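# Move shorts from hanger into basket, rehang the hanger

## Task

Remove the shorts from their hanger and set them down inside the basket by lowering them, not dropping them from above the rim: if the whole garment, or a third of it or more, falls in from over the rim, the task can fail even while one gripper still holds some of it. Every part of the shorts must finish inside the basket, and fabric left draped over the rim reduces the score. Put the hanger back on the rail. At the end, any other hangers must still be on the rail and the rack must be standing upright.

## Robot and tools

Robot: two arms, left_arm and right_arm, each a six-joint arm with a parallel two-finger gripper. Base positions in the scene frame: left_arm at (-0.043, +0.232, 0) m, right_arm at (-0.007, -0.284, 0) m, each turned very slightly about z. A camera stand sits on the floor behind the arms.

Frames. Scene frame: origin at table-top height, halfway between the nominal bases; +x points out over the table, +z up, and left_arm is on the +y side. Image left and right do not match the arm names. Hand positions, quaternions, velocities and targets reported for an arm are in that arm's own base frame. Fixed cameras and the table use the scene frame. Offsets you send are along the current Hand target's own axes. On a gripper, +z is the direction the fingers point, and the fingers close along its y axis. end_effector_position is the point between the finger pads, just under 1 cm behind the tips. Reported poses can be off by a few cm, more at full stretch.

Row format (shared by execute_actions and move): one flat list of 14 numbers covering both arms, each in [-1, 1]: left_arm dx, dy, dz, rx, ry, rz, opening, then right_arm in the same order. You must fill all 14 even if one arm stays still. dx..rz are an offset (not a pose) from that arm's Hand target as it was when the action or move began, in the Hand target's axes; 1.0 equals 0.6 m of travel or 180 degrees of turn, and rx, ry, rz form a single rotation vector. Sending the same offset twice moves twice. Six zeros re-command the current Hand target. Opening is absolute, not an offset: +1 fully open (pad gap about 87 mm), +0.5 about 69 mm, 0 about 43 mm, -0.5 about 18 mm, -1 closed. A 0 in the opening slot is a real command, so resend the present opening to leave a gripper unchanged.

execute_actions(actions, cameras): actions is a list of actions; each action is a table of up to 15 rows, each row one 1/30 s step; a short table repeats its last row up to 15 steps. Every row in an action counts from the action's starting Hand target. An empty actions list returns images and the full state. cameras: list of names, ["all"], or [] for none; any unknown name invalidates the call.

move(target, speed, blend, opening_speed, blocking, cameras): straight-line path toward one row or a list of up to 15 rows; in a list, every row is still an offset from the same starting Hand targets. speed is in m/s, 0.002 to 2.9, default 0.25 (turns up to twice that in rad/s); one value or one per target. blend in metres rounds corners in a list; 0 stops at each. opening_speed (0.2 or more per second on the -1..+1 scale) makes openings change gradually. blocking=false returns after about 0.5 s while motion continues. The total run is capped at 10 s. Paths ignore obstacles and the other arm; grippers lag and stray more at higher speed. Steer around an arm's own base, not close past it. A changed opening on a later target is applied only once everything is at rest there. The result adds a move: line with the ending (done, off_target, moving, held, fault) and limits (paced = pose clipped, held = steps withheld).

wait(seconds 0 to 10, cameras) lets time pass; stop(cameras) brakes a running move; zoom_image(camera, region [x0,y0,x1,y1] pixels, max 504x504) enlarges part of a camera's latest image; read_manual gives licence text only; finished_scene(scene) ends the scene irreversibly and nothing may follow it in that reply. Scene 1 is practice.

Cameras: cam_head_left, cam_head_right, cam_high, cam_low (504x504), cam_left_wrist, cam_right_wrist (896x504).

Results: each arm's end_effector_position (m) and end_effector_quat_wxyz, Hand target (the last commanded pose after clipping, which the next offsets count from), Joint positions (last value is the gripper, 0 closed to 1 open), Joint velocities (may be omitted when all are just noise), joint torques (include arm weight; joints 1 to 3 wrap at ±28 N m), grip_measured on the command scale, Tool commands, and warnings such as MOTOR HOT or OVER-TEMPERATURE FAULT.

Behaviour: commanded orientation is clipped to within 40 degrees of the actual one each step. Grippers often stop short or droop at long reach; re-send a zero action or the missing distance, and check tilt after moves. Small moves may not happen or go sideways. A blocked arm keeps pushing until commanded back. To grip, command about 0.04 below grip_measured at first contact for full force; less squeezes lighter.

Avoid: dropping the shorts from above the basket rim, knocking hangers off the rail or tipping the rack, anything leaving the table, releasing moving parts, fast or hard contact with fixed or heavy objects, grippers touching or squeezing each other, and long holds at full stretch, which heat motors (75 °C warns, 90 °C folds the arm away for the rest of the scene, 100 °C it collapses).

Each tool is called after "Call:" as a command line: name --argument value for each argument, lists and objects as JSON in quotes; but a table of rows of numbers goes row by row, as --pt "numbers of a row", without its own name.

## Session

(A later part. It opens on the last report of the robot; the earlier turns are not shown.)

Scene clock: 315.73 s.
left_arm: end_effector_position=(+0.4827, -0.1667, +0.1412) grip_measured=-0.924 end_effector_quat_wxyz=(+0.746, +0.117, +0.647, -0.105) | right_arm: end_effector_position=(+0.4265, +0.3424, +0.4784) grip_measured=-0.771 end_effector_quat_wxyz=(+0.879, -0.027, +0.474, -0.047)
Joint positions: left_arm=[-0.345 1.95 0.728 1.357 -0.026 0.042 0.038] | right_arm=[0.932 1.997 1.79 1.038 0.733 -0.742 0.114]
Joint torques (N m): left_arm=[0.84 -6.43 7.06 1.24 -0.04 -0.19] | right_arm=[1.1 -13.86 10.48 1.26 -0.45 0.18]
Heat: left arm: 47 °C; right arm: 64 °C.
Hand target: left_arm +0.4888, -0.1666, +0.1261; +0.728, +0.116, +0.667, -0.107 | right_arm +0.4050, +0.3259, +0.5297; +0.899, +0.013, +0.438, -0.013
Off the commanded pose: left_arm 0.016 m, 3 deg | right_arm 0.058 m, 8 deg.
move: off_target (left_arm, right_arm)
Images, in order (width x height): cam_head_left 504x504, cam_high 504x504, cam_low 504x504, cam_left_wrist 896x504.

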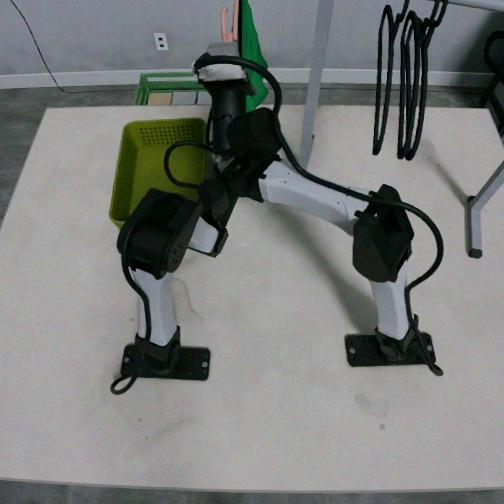

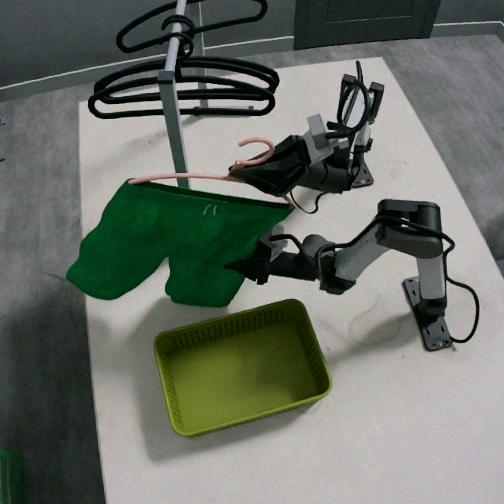

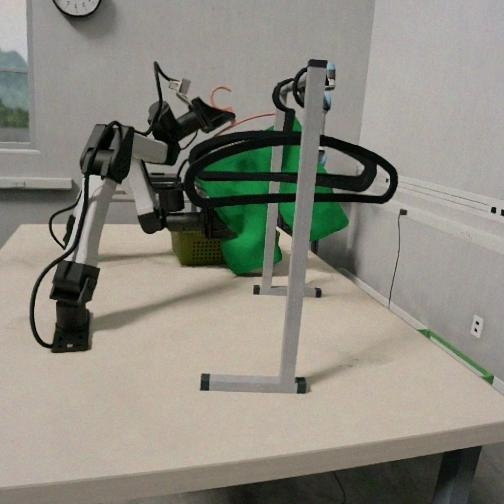

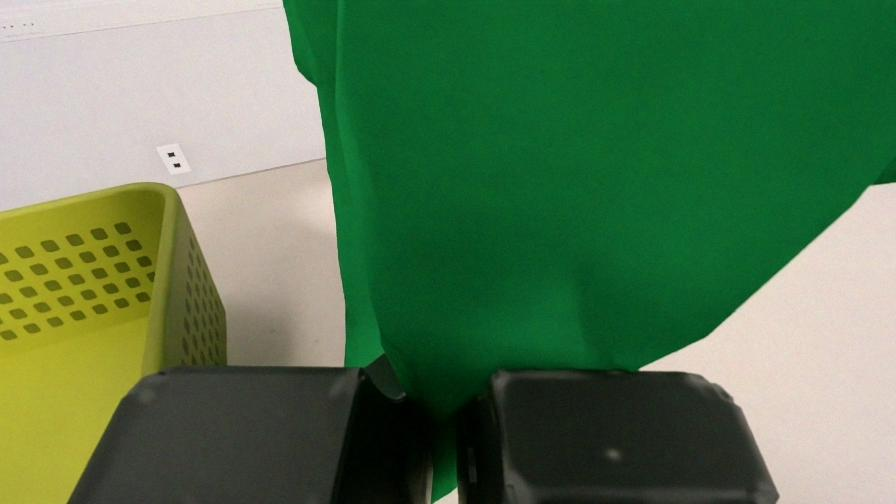

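Call:
move --target '[0.0903,0.0237,0.0719,0,0,0,-1, -0.0393,0,0.0308,0,-0.111,0,-0.95]' --speed 0.12 --cameras '["cam_high","cam_low"]'

Call:
zoom_image --camera "cam_high" --region '[50, 100, 340, 340]'

Call:
zoom_image --camera "cam_low" --region '[130, 50, 370, 290]'

Scene clock: 331.83 s.
left_arm: end_effector_position=(+0.5327, -0.1665, +0.0737) grip_measured=-0.924 end_effector_quat_wxyz=(+0.723, +0.120, +0.673, -0.100) | right_arm: end_effector_position=(+0.4065, +0.3280, +0.5538) grip_measured=-0.771 end_effector_quat_wxyz=(+0.956, +0.005, +0.294, -0.014)
Joint positions: left_arm=[-0.303 2.244 0.937 1.372 0.01 0.039 0.038] | right_arm=[0.882 2.088 1.93 1.335 0.461 -0.817 0.114]
Joint torques (N m): left_arm=[0.91 -8.69 6.84 1.91 0.03 -0.17] | right_arm=[-0.43 -7.94 8.65 0.66 -0.44 0.02]
Heat: left arm: 47 °C; right arm: 72 °C.
Hand target: left_arm +0.5387, -0.1665, +0.0761; +0.728, +0.116, +0.667, -0.107 | right_arm +0.4050, +0.3256, +0.5596; +0.961, +0.010, +0.275, -0.015
Off the commanded pose: left_arm 0.006 m, 1 deg | right_arm 0.007 m, 2 deg.
move: done
Images, in order (width x height): cam_high 504x504, cam_low 504x504.

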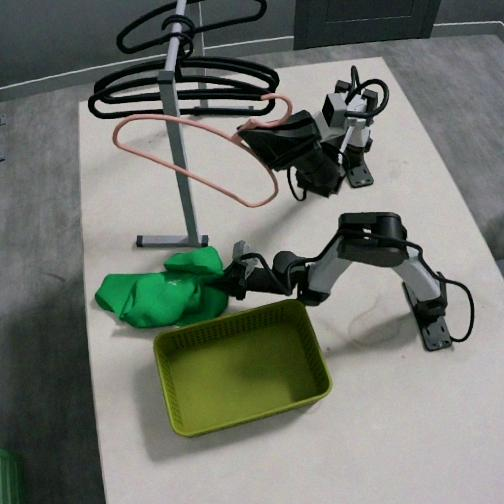

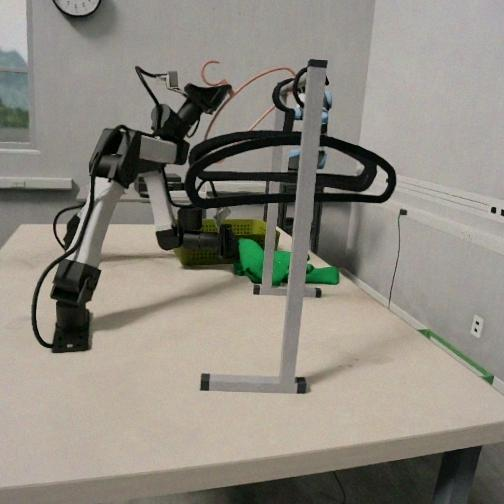

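Scaled by 1.738 from the camera's 504x504 image, which has a finer 720x720 frame.

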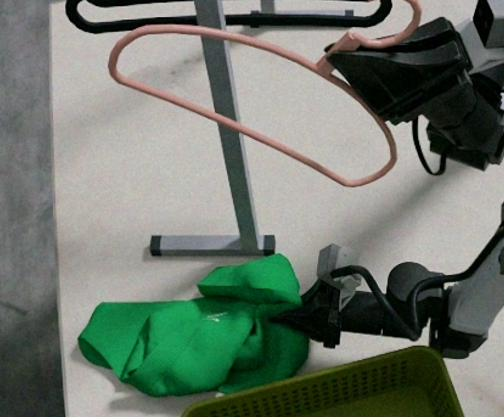

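Scaled by 2.100 from the camera's 504x504 image, which has a finer 720x720 frame.

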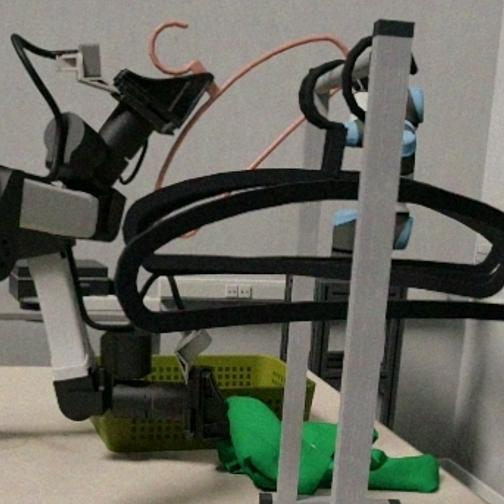

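Call:
move --pt "0 0 0 0 0 0 -1 -0.2793 -0.0835 -0.0348 0 -0.044 0 -0.95" --pt "0 0 0 0 0 0 -1 -0.3833 -0.5518 0.0048 0.022 -0.0444 -0.0353 -0.95" --speed 0.25 --blend '[0.05,0]' --cameras '["cam_head_left","cam_right_wrist","cam_high"]'

Scene clock: 363.90 s.
left_arm: end_effector_position=(+0.5327, -0.1665, +0.0737) grip_measured=-0.924 end_effector_quat_wxyz=(+0.723, +0.120, +0.673, -0.100) | right_arm: end_effector_position=(+0.2081, +0.0001, +0.6725) grip_measured=-0.771 end_effector_quat_wxyz=(+0.972, +0.030, +0.219, -0.083)
Joint positions: left_arm=[-0.303 2.244 0.937 1.372 0.01 0.039 0.038] | right_arm=[0.232 0.923 1.272 0.816 0.191 -0.362 0.114]
Joint torques (N m): left_arm=[0.91 -8.7 6.84 1.91 0.02 -0.17] | right_arm=[-0.49 0.49 6.84 0.4 -0.26 0.19]
Heat: left arm: 50 °C; right arm: 63 °C.
Hand target: left_arm +0.5387, -0.1665, +0.0761; +0.728, +0.116, +0.667, -0.107 | right_arm +0.2000, +0.0001, +0.6800; +0.975, +0.027, +0.207, -0.079
Off the commanded pose: left_arm 0.006 m, 1 deg | right_arm 0.011 m, 2 deg.
move: off_target (right_arm)
Images, in order (width x height): cam_head_left 504x504, cam_high 504x504, cam_right_wrist 896x504.

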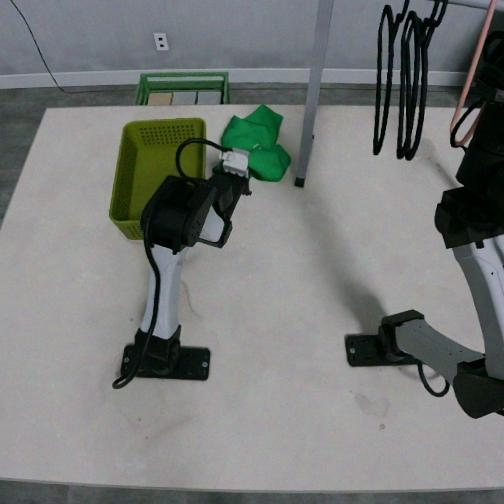

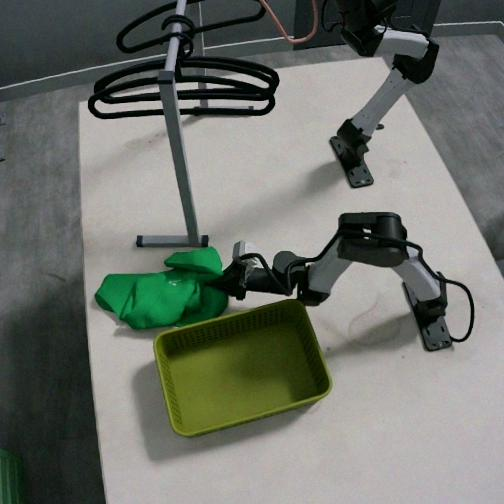

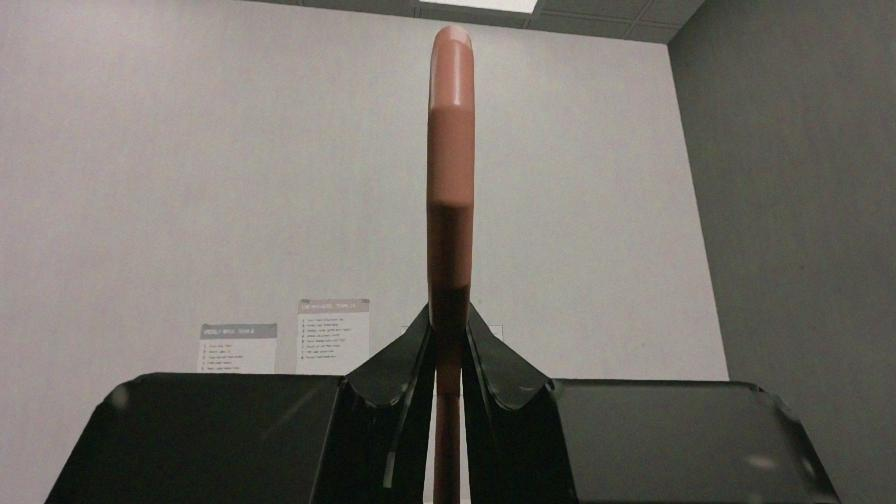

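Call:
move --pt "-0.3747 0.0165 -0.0065 0 -0.039 0 -1 0.0357 -0.164 -0.0902 0.0113 -0.0006 -0.0253 -0.95" --pt "-0.725 0.0827 -0.016 0 -0.0944 0 -1 0.1512 -0.1697 -0.3488 0.0113 0.0217 -0.0253 -0.95" --pt "-0.7245 0.3468 -0.0945 -0.083 -0.0944 0.012 -1 0.2413 -0.1787 -0.3267 0.0215 0.255 -0.0208 -0.95" --speed 0.2 --blend '[0.03,0.02,0]' --cameras '["all"]'

Scene clock: 399.47 s.
left_arm: end_effector_position=(+0.5200, +0.0519, +0.4855) grip_measured=-0.924 end_effector_quat_wxyz=(+0.810, +0.012, +0.586, -0.016) | right_arm: end_effector_position=(+0.2359, -0.1109, +0.4285) grip_measured=-0.771 end_effector_quat_wxyz=(+0.807, +0.088, +0.577, -0.091)
Joint positions: left_arm=[0.172 1.619 1.657 0.289 0.2 -0.066 0.038] | right_arm=[-0.813 0.595 0.865 0.107 -0.517 0.231 0.114]
Joint torques (N m): left_arm=[0.38 -8.24 8.9 2 0 -0.21] | right_arm=[0.88 1.94 9.13 1.62 0.25 0.02]
Heat: left arm: 52 °C; right arm: 54 °C.
Hand target: left_arm +0.5122, +0.0489, +0.5101; +0.829, +0.017, +0.559, -0.022 | right_arm +0.2345, -0.1094, +0.4399; +0.812, +0.081, +0.569, -0.100
Off the commanded pose: left_arm 0.026 m, 4 deg | right_arm 0.012 m, 2 deg.
move: off_target (left_arm, right_arm)

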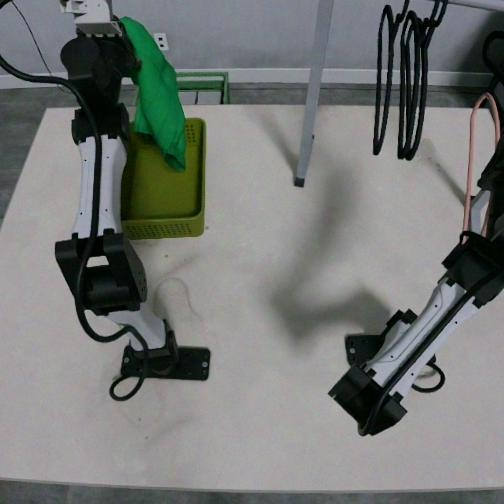

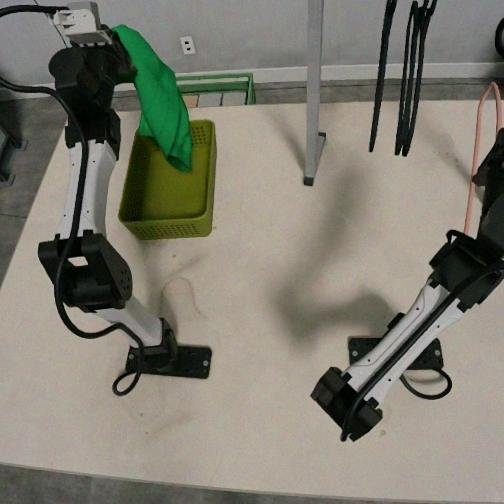

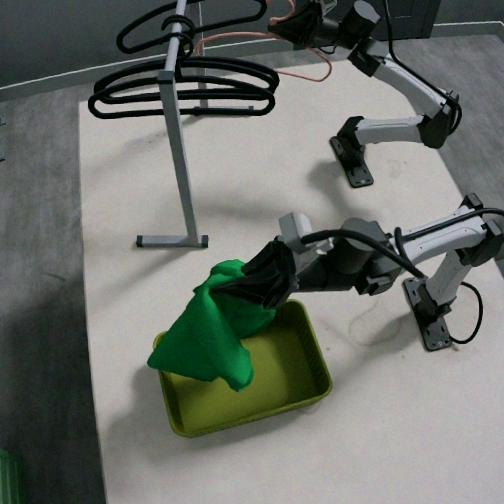

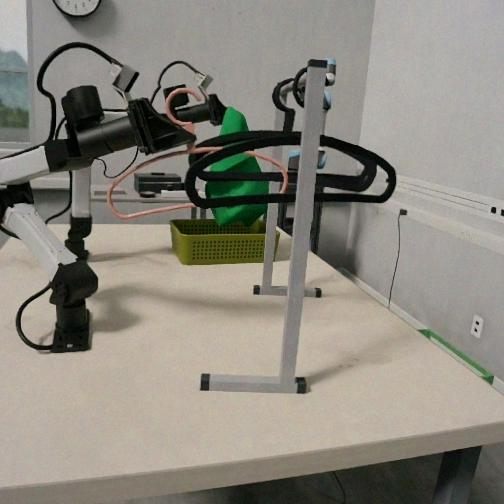

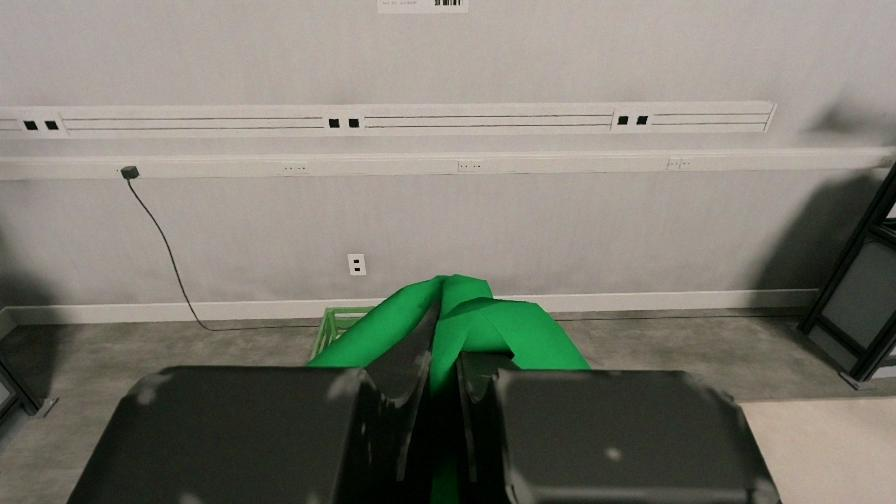

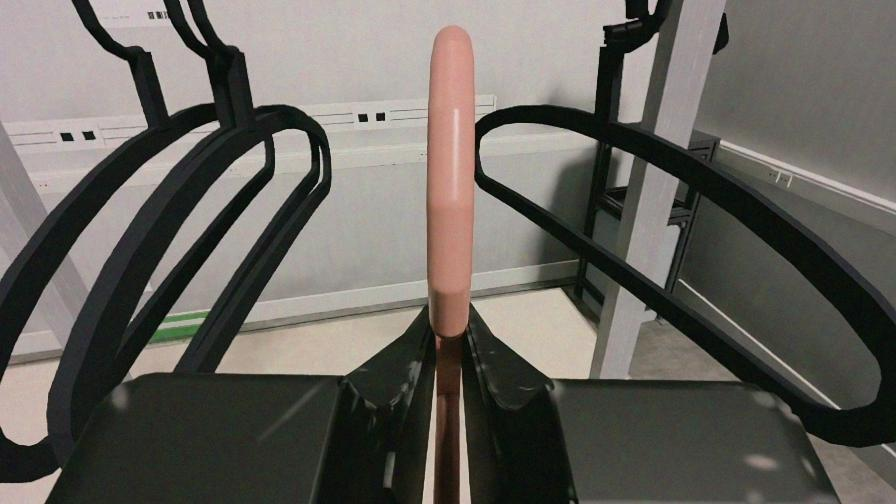

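Call:
move --pt "0.2038 -0.003 -0.1187 0 0.0944 0 -1 -0.0677 0.0513 0.1048 0 0 0 -0.95" --pt "0.4078 -0.0067 -0.2368 0 0.2333 0 -1 -0.0347 0.051 0.27 0 0 0 -0.95" --pt "0.5437 -0.004 -0.256 0 0.3 0 -1 -0.0347 0.051 0.27 0 0 0 -0.95" --speed 0.17 --blend '[0.02,0.01,0]' --cameras '["cam_high","cam_low","cam_head_left","cam_left_wrist","cam_right_wrist"]'

Scene clock: 445.37 s.
left_arm: end_effector_position=(+0.4873, +0.0479, +0.1454) grip_measured=-0.924 end_effector_quat_wxyz=(+0.485, +0.020, +0.874, -0.021) | right_arm: end_effector_position=(+0.3841, -0.1193, +0.4945) grip_measured=-0.771 end_effector_quat_wxyz=(+0.796, +0.087, +0.592, -0.092)
Joint positions: left_arm=[0.157 1.716 1.231 -0.084 0.188 0.099 0.038] | right_arm=[-0.34 1.191 1.379 0.101 -0.077 0.053 0.114]
Joint torques (N m): left_arm=[-0.47 -7.41 10 1.54 -0.19 0.11] | right_arm=[0.87 -2.22 9.62 2.09 0.16 0.02]
Heat: left arm: 53 °C; right arm: 54 °C.
Hand target: left_arm +0.4920, +0.0487, +0.1500; +0.485, +0.025, +0.874, -0.012 | right_arm +0.3824, -0.1182, +0.5150; +0.812, +0.081, +0.569, -0.100
Off the commanded pose: left_arm 0.007 m, 1 deg | right_arm 0.021 m, 3 deg.
move: off_target (right_arm)
Images, in order (width x height): cam_head_left 504x504, cam_high 504x504, cam_low 504x504, cam_left_wrist 896x504, cam_right_wrist 896x504.

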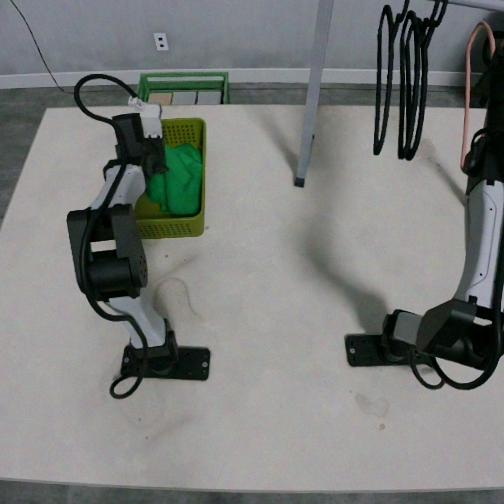

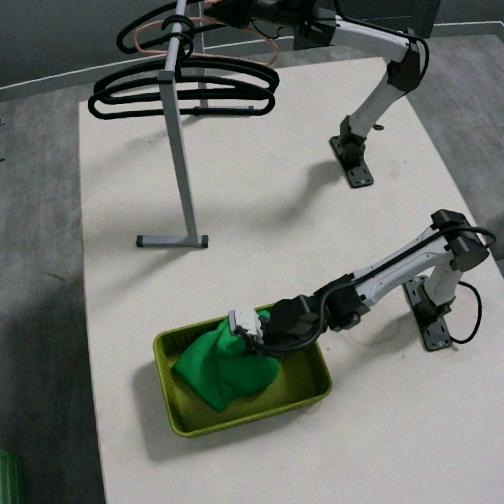

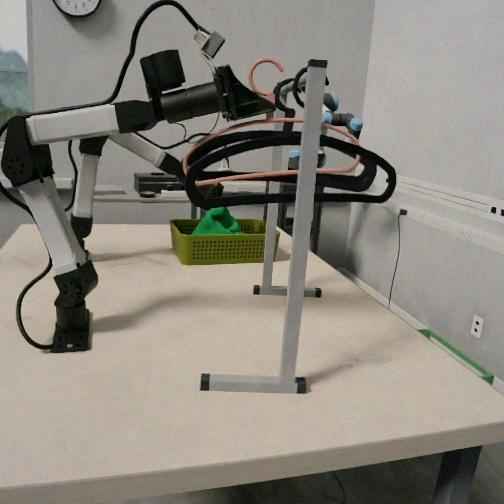

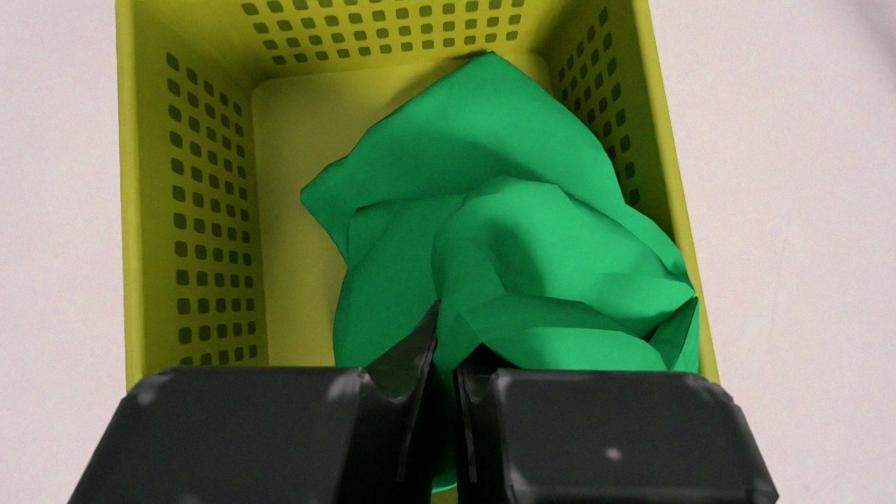

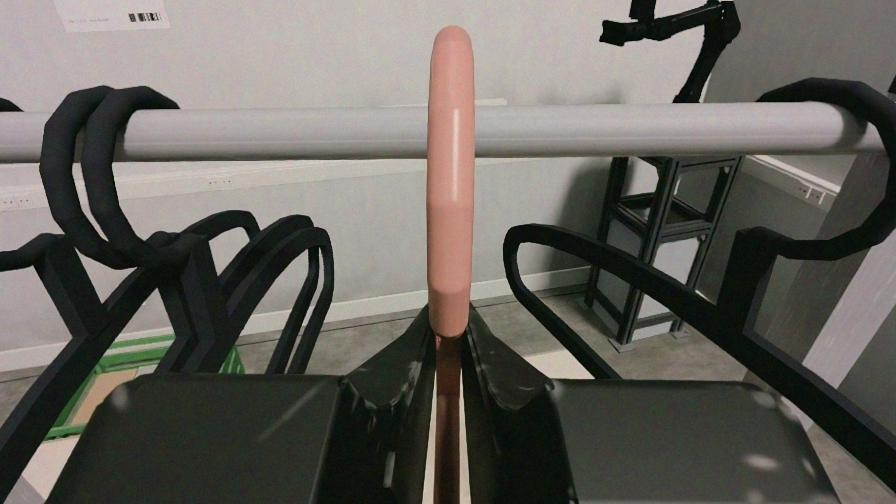

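Call:
move --pt "0.0693 0.0408 0.0308 0 0 0 -1 0.0284 0 0.1084 0 0.039 0 -0.95" --pt "0.0693 0.0408 0.0308 0 0 0 0.2 0.0284 0 0.1084 0 0.039 0 -0.95" --speed 0.12 --opening_speed 1.0 --cameras '["cam_high","cam_low","cam_left_wrist","cam_right_wrist"]'

Scene clock: 459.50 s.
left_arm: end_effector_position=(+0.4902, +0.0743, +0.1167) grip_measured=+0.200 end_effector_quat_wxyz=(+0.494, +0.019, +0.869, -0.007) | right_arm: end_effector_position=(+0.4468, -0.1374, +0.5034) grip_measured=-0.771 end_effector_quat_wxyz=(+0.760, +0.095, +0.636, -0.090)
Joint positions: left_arm=[0.215 1.766 1.156 0.058 0.215 0.137 0.6] | right_arm=[-0.324 1.478 1.756 -0.104 -0.057 0.04 0.114]
Joint torques (N m): left_arm=[0.54 -7.47 5.76 1.79 0.11 0.11] | right_arm=[0.83 -4.25 9.43 2.12 0.08 0.03]
Heat: left arm: 52 °C; right arm: 55 °C.
Hand target: left_arm +0.4871, +0.0737, +0.1052; +0.485, +0.025, +0.874, -0.012 | right_arm +0.4472, -0.1353, +0.5209; +0.776, +0.087, +0.618, -0.095
Off the commanded pose: left_arm 0.012 m, 1 deg | right_arm 0.018 m, 3 deg.
move: off_target (left_arm, right_arm); target 2's new opening was sent with left_arm's hand 0.012 m and 1 deg from that target
Images, in order (width x height): cam_high 504x504, cam_low 504x504, cam_left_wrist 896x504, cam_right_wrist 896x504.

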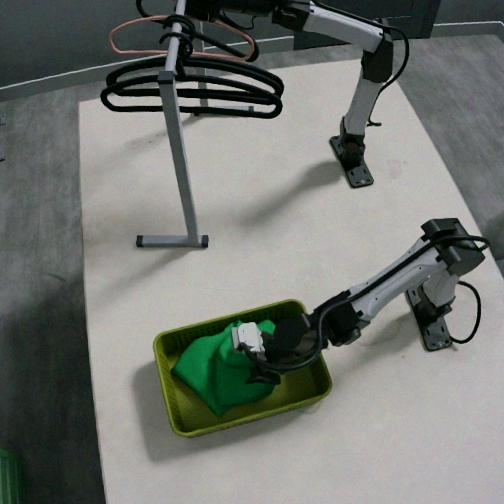

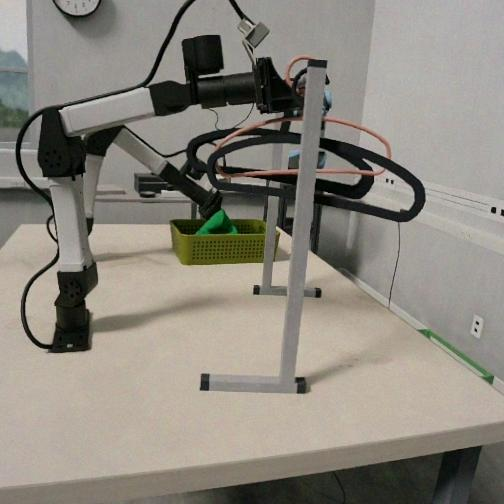

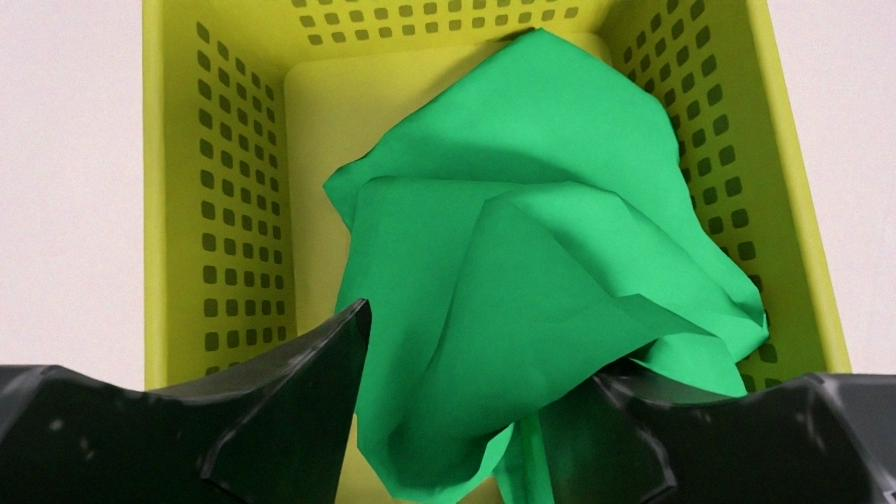

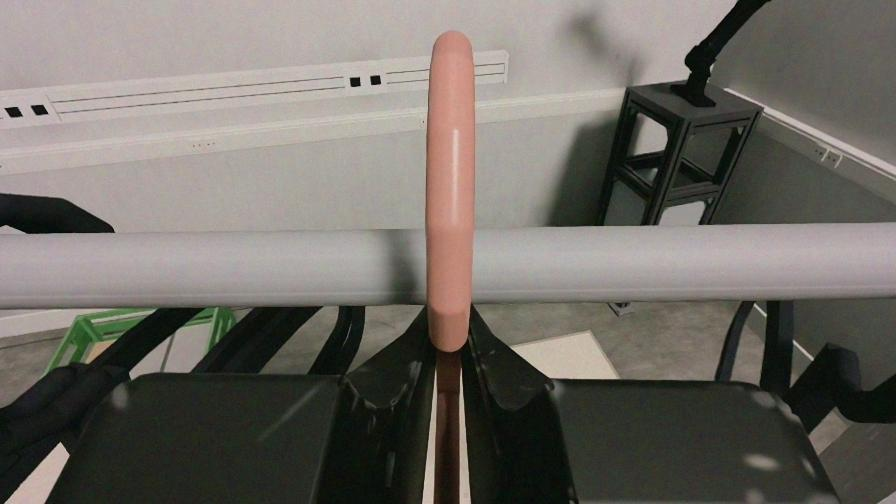

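Call:
move --pt "0 0 -0.1 0 0 0 0.2 -0.0044 0 -0.0195 0 0 0 -0.95" --pt "0 0 -0.25 0 0 0 0.2 0.0737 0 -0.0372 0 0 0 -0.95" --speed 0.1 --cameras '["cam_high","cam_low","cam_left_wrist","cam_right_wrist"]'

Scene clock: 477.83 s.
left_arm: end_effector_position=(+0.3667, +0.0827, +0.1917) grip_measured=+0.200 end_effector_quat_wxyz=(+0.494, +0.019, +0.869, -0.006) | right_arm: end_effector_position=(+0.4402, -0.1352, +0.4705) grip_measured=-0.771 end_effector_quat_wxyz=(+0.774, +0.091, +0.620, -0.092)
Joint positions: left_arm=[0.35 1.257 0.988 -0.303 0.329 0.215 0.6] | right_arm=[-0.324 1.382 1.485 0.114 -0.057 0.04 0.114]
Joint torques (N m): left_arm=[0.65 -5.18 5.94 1.5 0.15 0.11] | right_arm=[0.84 -5.97 6.38 1.82 0.07 0.02]
Heat: left arm: 50 °C; right arm: 55 °C.
Hand target: left_arm +0.3600, +0.0804, +0.1847; +0.485, +0.025, +0.874, -0.012 | right_arm +0.4359, -0.1314, +0.4730; +0.776, +0.087, +0.617, -0.095
Off the commanded pose: left_arm 0.010 m, 1 deg | right_arm 0.006 m, 1 deg.
move: done
Images, in order (width x height): cam_high 504x504, cam_low 504x504, cam_left_wrist 896x504, cam_right_wrist 896x504.

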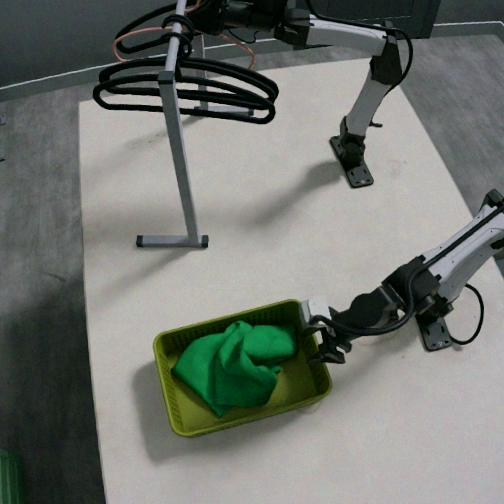

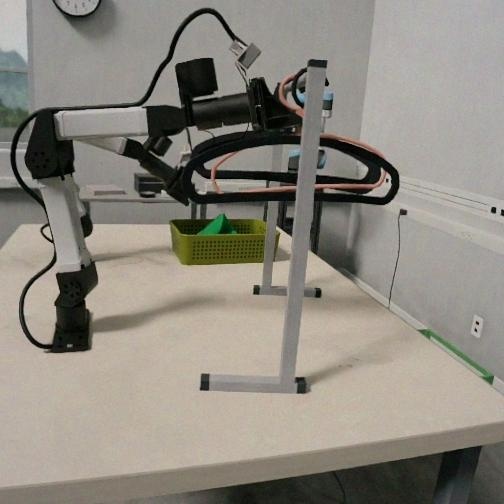

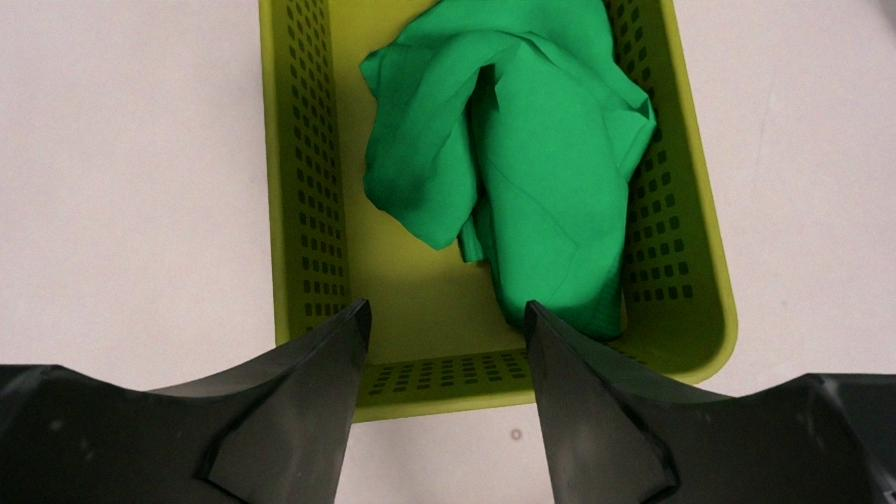

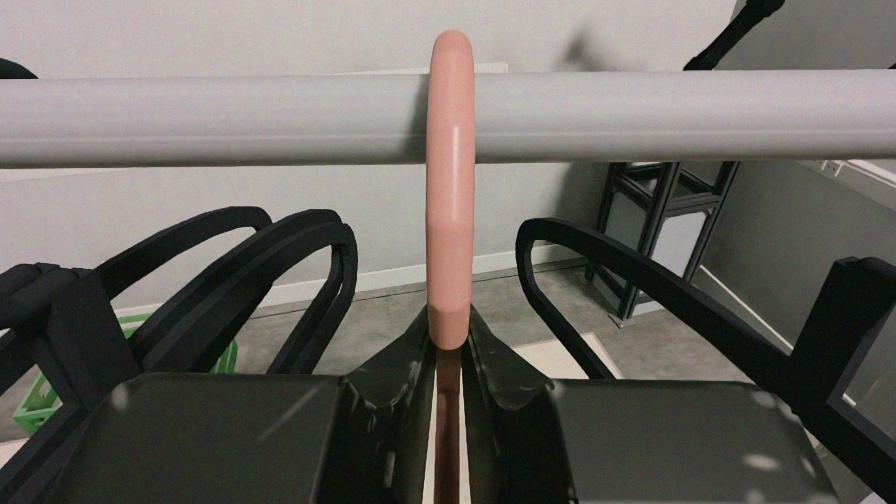

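Call:
move --pt "0 0 0 0 0 0 0.2 0.026 0 -0.006 0 0 0 -0.95" --pt "0 0 0 0 0 0 0.2 0.026 0 -0.006 0 0 0 0.0" --speed 0.08 --opening_speed 1.0 --cameras '["cam_high","cam_low","cam_right_wrist"]'

Scene clock: 497.20 s.
left_arm: end_effector_position=(+0.3666, +0.0826, +0.1916) grip_measured=+0.200 end_effector_quat_wxyz=(+0.494, +0.020, +0.869, -0.006) | right_arm: end_effector_position=(+0.4389, -0.1348, +0.4588) grip_measured=+0.000 end_effector_quat_wxyz=(+0.779, +0.090, +0.613, -0.093)
Joint positions: left_arm=[0.35 1.257 0.988 -0.304 0.329 0.215 0.6] | right_arm=[-0.324 1.359 1.399 0.195 -0.057 0.04 0.5]
Joint torques (N m): left_arm=[0.64 -5.18 5.93 1.53 0.14 0.12] | right_arm=[0.95 -5.59 6.83 1.65 0.08 0.02]
Heat: left arm: 49 °C; right arm: 55 °C.
Hand target: left_arm +0.3600, +0.0804, +0.1846; +0.485, +0.025, +0.874, -0.012 | right_arm +0.4359, -0.1311, +0.4570; +0.776, +0.087, +0.618, -0.094
Off the commanded pose: left_arm 0.010 m, 1 deg | right_arm 0.005 m, 1 deg.
move: done; target 2's new opening was sent with right_arm's hand 0.013 m and 2 deg from that target
Images, in order (width x height): cam_high 504x504, cam_low 504x504, cam_right_wrist 896x504.

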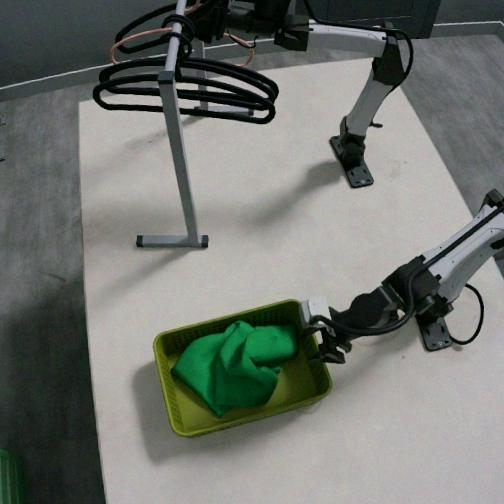

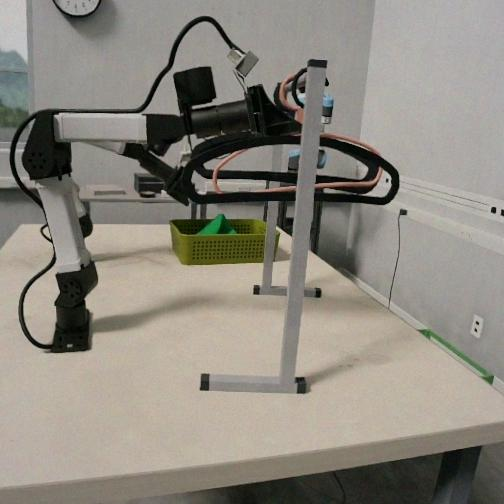

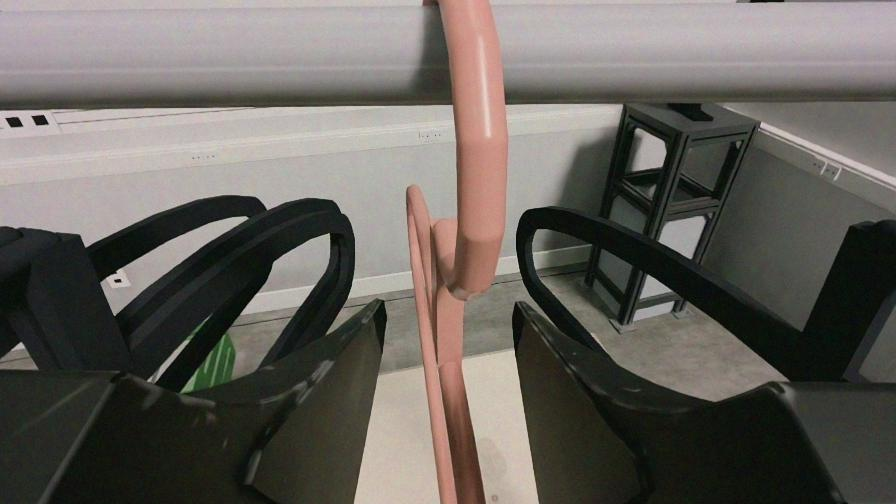

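Call:
move --pt "0 0 0 0 0 0 0.2 0 -0.004 0 0 0.075 0 0.0" --pt "0 0 0 0 0 0 0.2 -0.045 -0.004 -0.225 0 0.075 0 0.0" --speed 0.1 --blend '[0.005,0]' --cameras '["cam_high","cam_low","cam_right_wrist","cam_head_left"]'

Scene clock: 507.70 s.
left_arm: end_effector_position=(+0.3666, +0.0826, +0.1916) grip_measured=+0.200 end_effector_quat_wxyz=(+0.494, +0.020, +0.869, -0.006) | right_arm: end_effector_position=(+0.3027, -0.0978, +0.4607) grip_measured=+0.000 end_effector_quat_wxyz=(+0.707, +0.100, +0.695, -0.084)
Joint positions: left_arm=[0.35 1.257 0.988 -0.304 0.329 0.215 0.6] | right_arm=[-0.383 0.998 1.464 -0.454 -0.122 0.027 0.5]
Joint torques (N m): left_arm=[0.65 -5.18 5.93 1.53 0.14 0.12] | right_arm=[-0.5 -0.69 5.63 1.78 -0.1 0.02]
Heat: left arm: 49 °C; right arm: 55 °C.
Hand target: left_arm +0.3600, +0.0804, +0.1846; +0.485, +0.025, +0.874, -0.012 | right_arm +0.3022, -0.0984, +0.4532; +0.698, +0.098, +0.704, -0.084
Off the commanded pose: left_arm 0.010 m, 1 deg | right_arm 0.007 m, 1 deg.
move: done
Images, in order (width x height): cam_head_left 504x504, cam_high 504x504, cam_low 504x504, cam_right_wrist 896x504.

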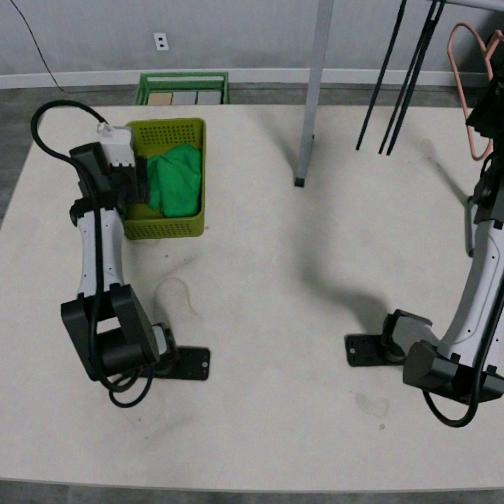

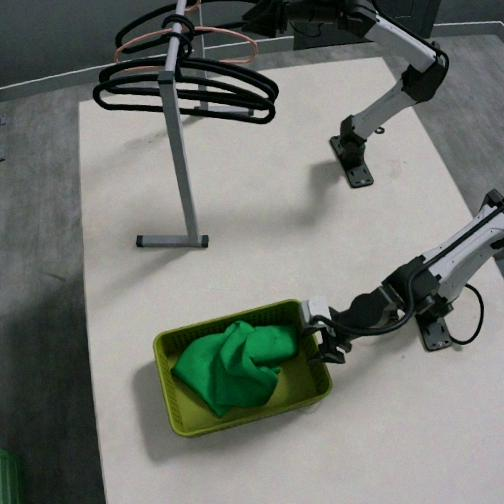

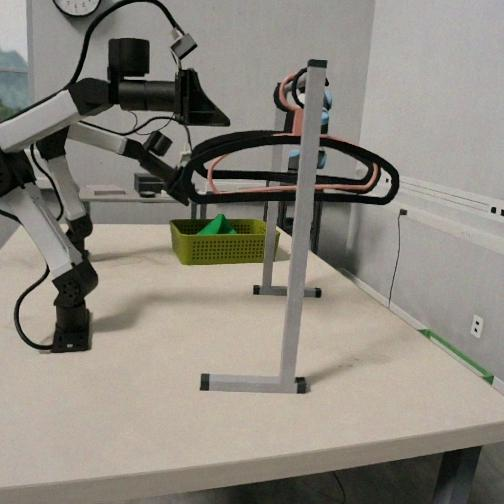

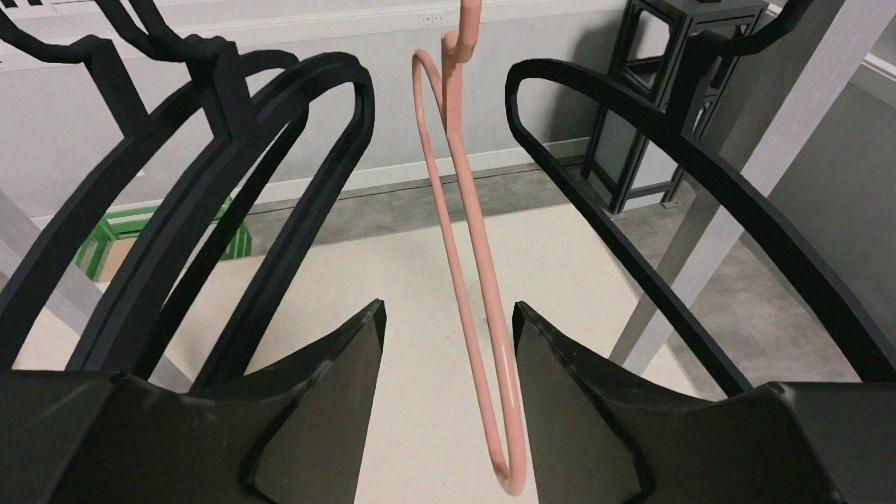

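Call:
zoom_image --camera "cam_high" --region '[140, 280, 360, 450]'

Call:
zoom_image --camera "cam_low" --region '[150, 190, 300, 290]'

Scaled by 2.291 from the camera's 504x504 image, which has a finer 720x720 frame.

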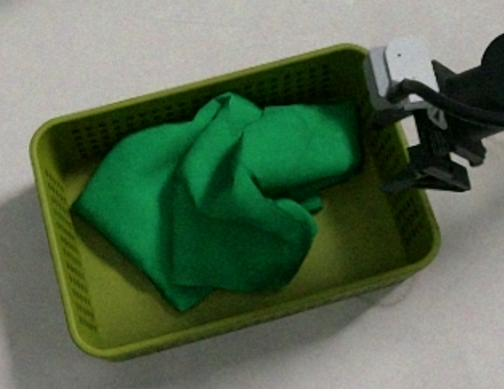

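Scaled by 3.360 from the camera's 504x504 image, which has a finer 720x720 frame.

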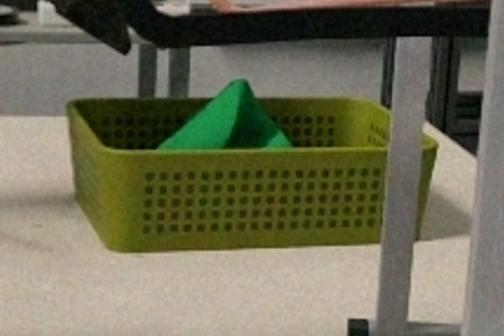

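Call:
move --pt "-0.152 -0.0467 0.1638 0 0 0 -1 -0.083 0 0 0 0 0 0.0" --pt "0.0113 -0.046 0.2952 0 0 0 -1 -0.083 0 0 0 0 0 0.0" --pt "-0.152 -0.0467 0.1638 0 0 0 -1 -0.083 0 0 0 0 0 0.0" --pt "-0.0937 0.001 -0.0388 0 0 0 -1 -0.083 0 0 0 0 0 0.0" --speed 0.18 --blend '[0.02,0.005,0.02,0]' --cameras '["cam_high","cam_low","cam_head_left","cam_right_wrist"]'

Call:
zoom_image --camera "cam_low" --region '[150, 40, 420, 290]'

Scene clock: 530.40 s.
left_arm: end_effector_position=(+0.3759, +0.0827, +0.2537) grip_measured=-0.994 end_effector_quat_wxyz=(+0.496, +0.019, +0.868, -0.005) | right_arm: end_effector_position=(+0.3033, -0.0989, +0.5025) grip_measured=+0.000 end_effector_quat_wxyz=(+0.701, +0.102, +0.701, -0.082)
Joint positions: left_arm=[0.338 1.306 1.265 -0.523 0.317 0.206 0.003] | right_arm=[-0.389 1.131 1.759 -0.632 -0.128 0.027 0.5]
Joint torques (N m): left_arm=[0.51 -5.15 5.65 1.55 0.14 0.13] | right_arm=[-0.47 -0.35 7.2 1.78 -0.1 0.02]
Heat: left arm: 49 °C; right arm: 53 °C.
Hand target: left_arm +0.3701, +0.0802, +0.2446; +0.485, +0.025, +0.874, -0.012 | right_arm +0.3025, -0.0993, +0.5031; +0.698, +0.098, +0.704, -0.083
Off the commanded pose: left_arm 0.011 m, 2 deg | right_arm 0.001 m, 1 deg.
move: off_target (left_arm)
Images, in order (width x height): cam_head_left 504x504, cam_high 504x504, cam_low 504x504, cam_right_wrist 896x504.

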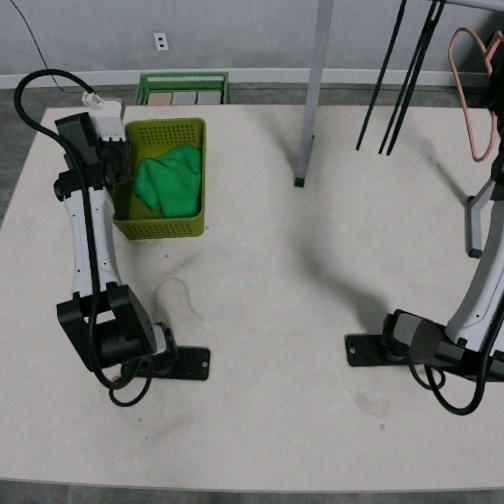

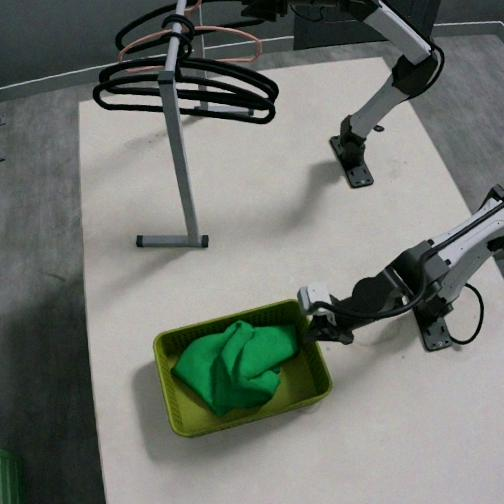

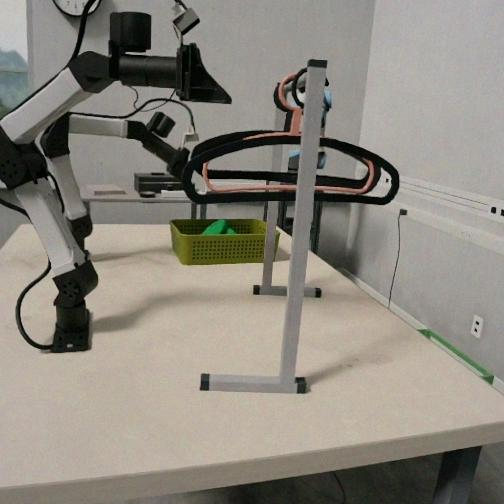

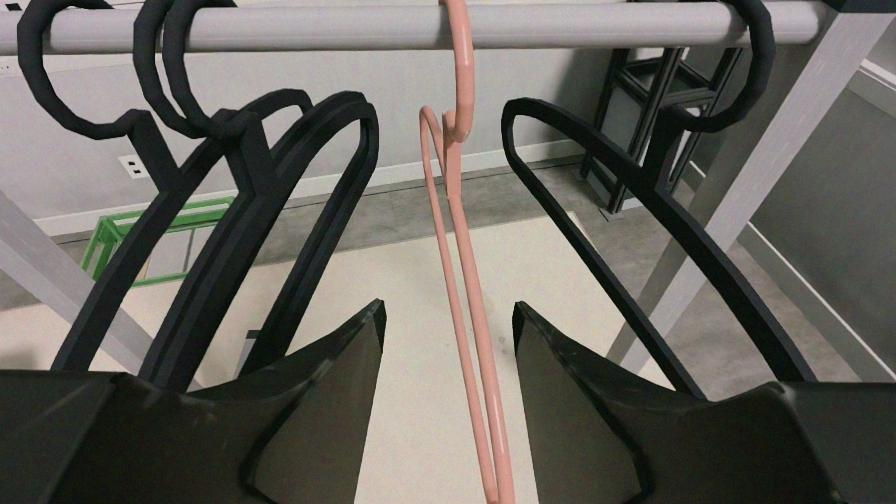

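Scaled by 1.867 from the camera's 504x504 image, which has a finer 720x720 frame.

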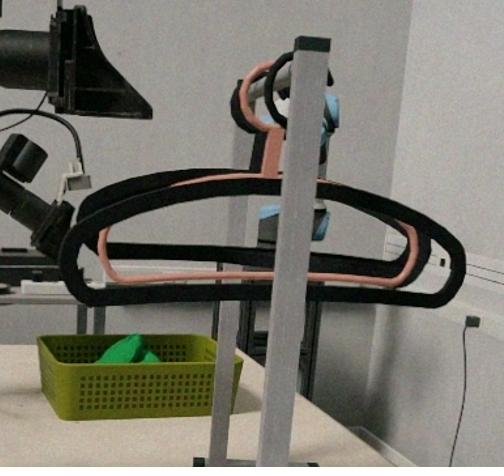

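Call:
finished_scene --scene 2

The scene is finished: the task was done.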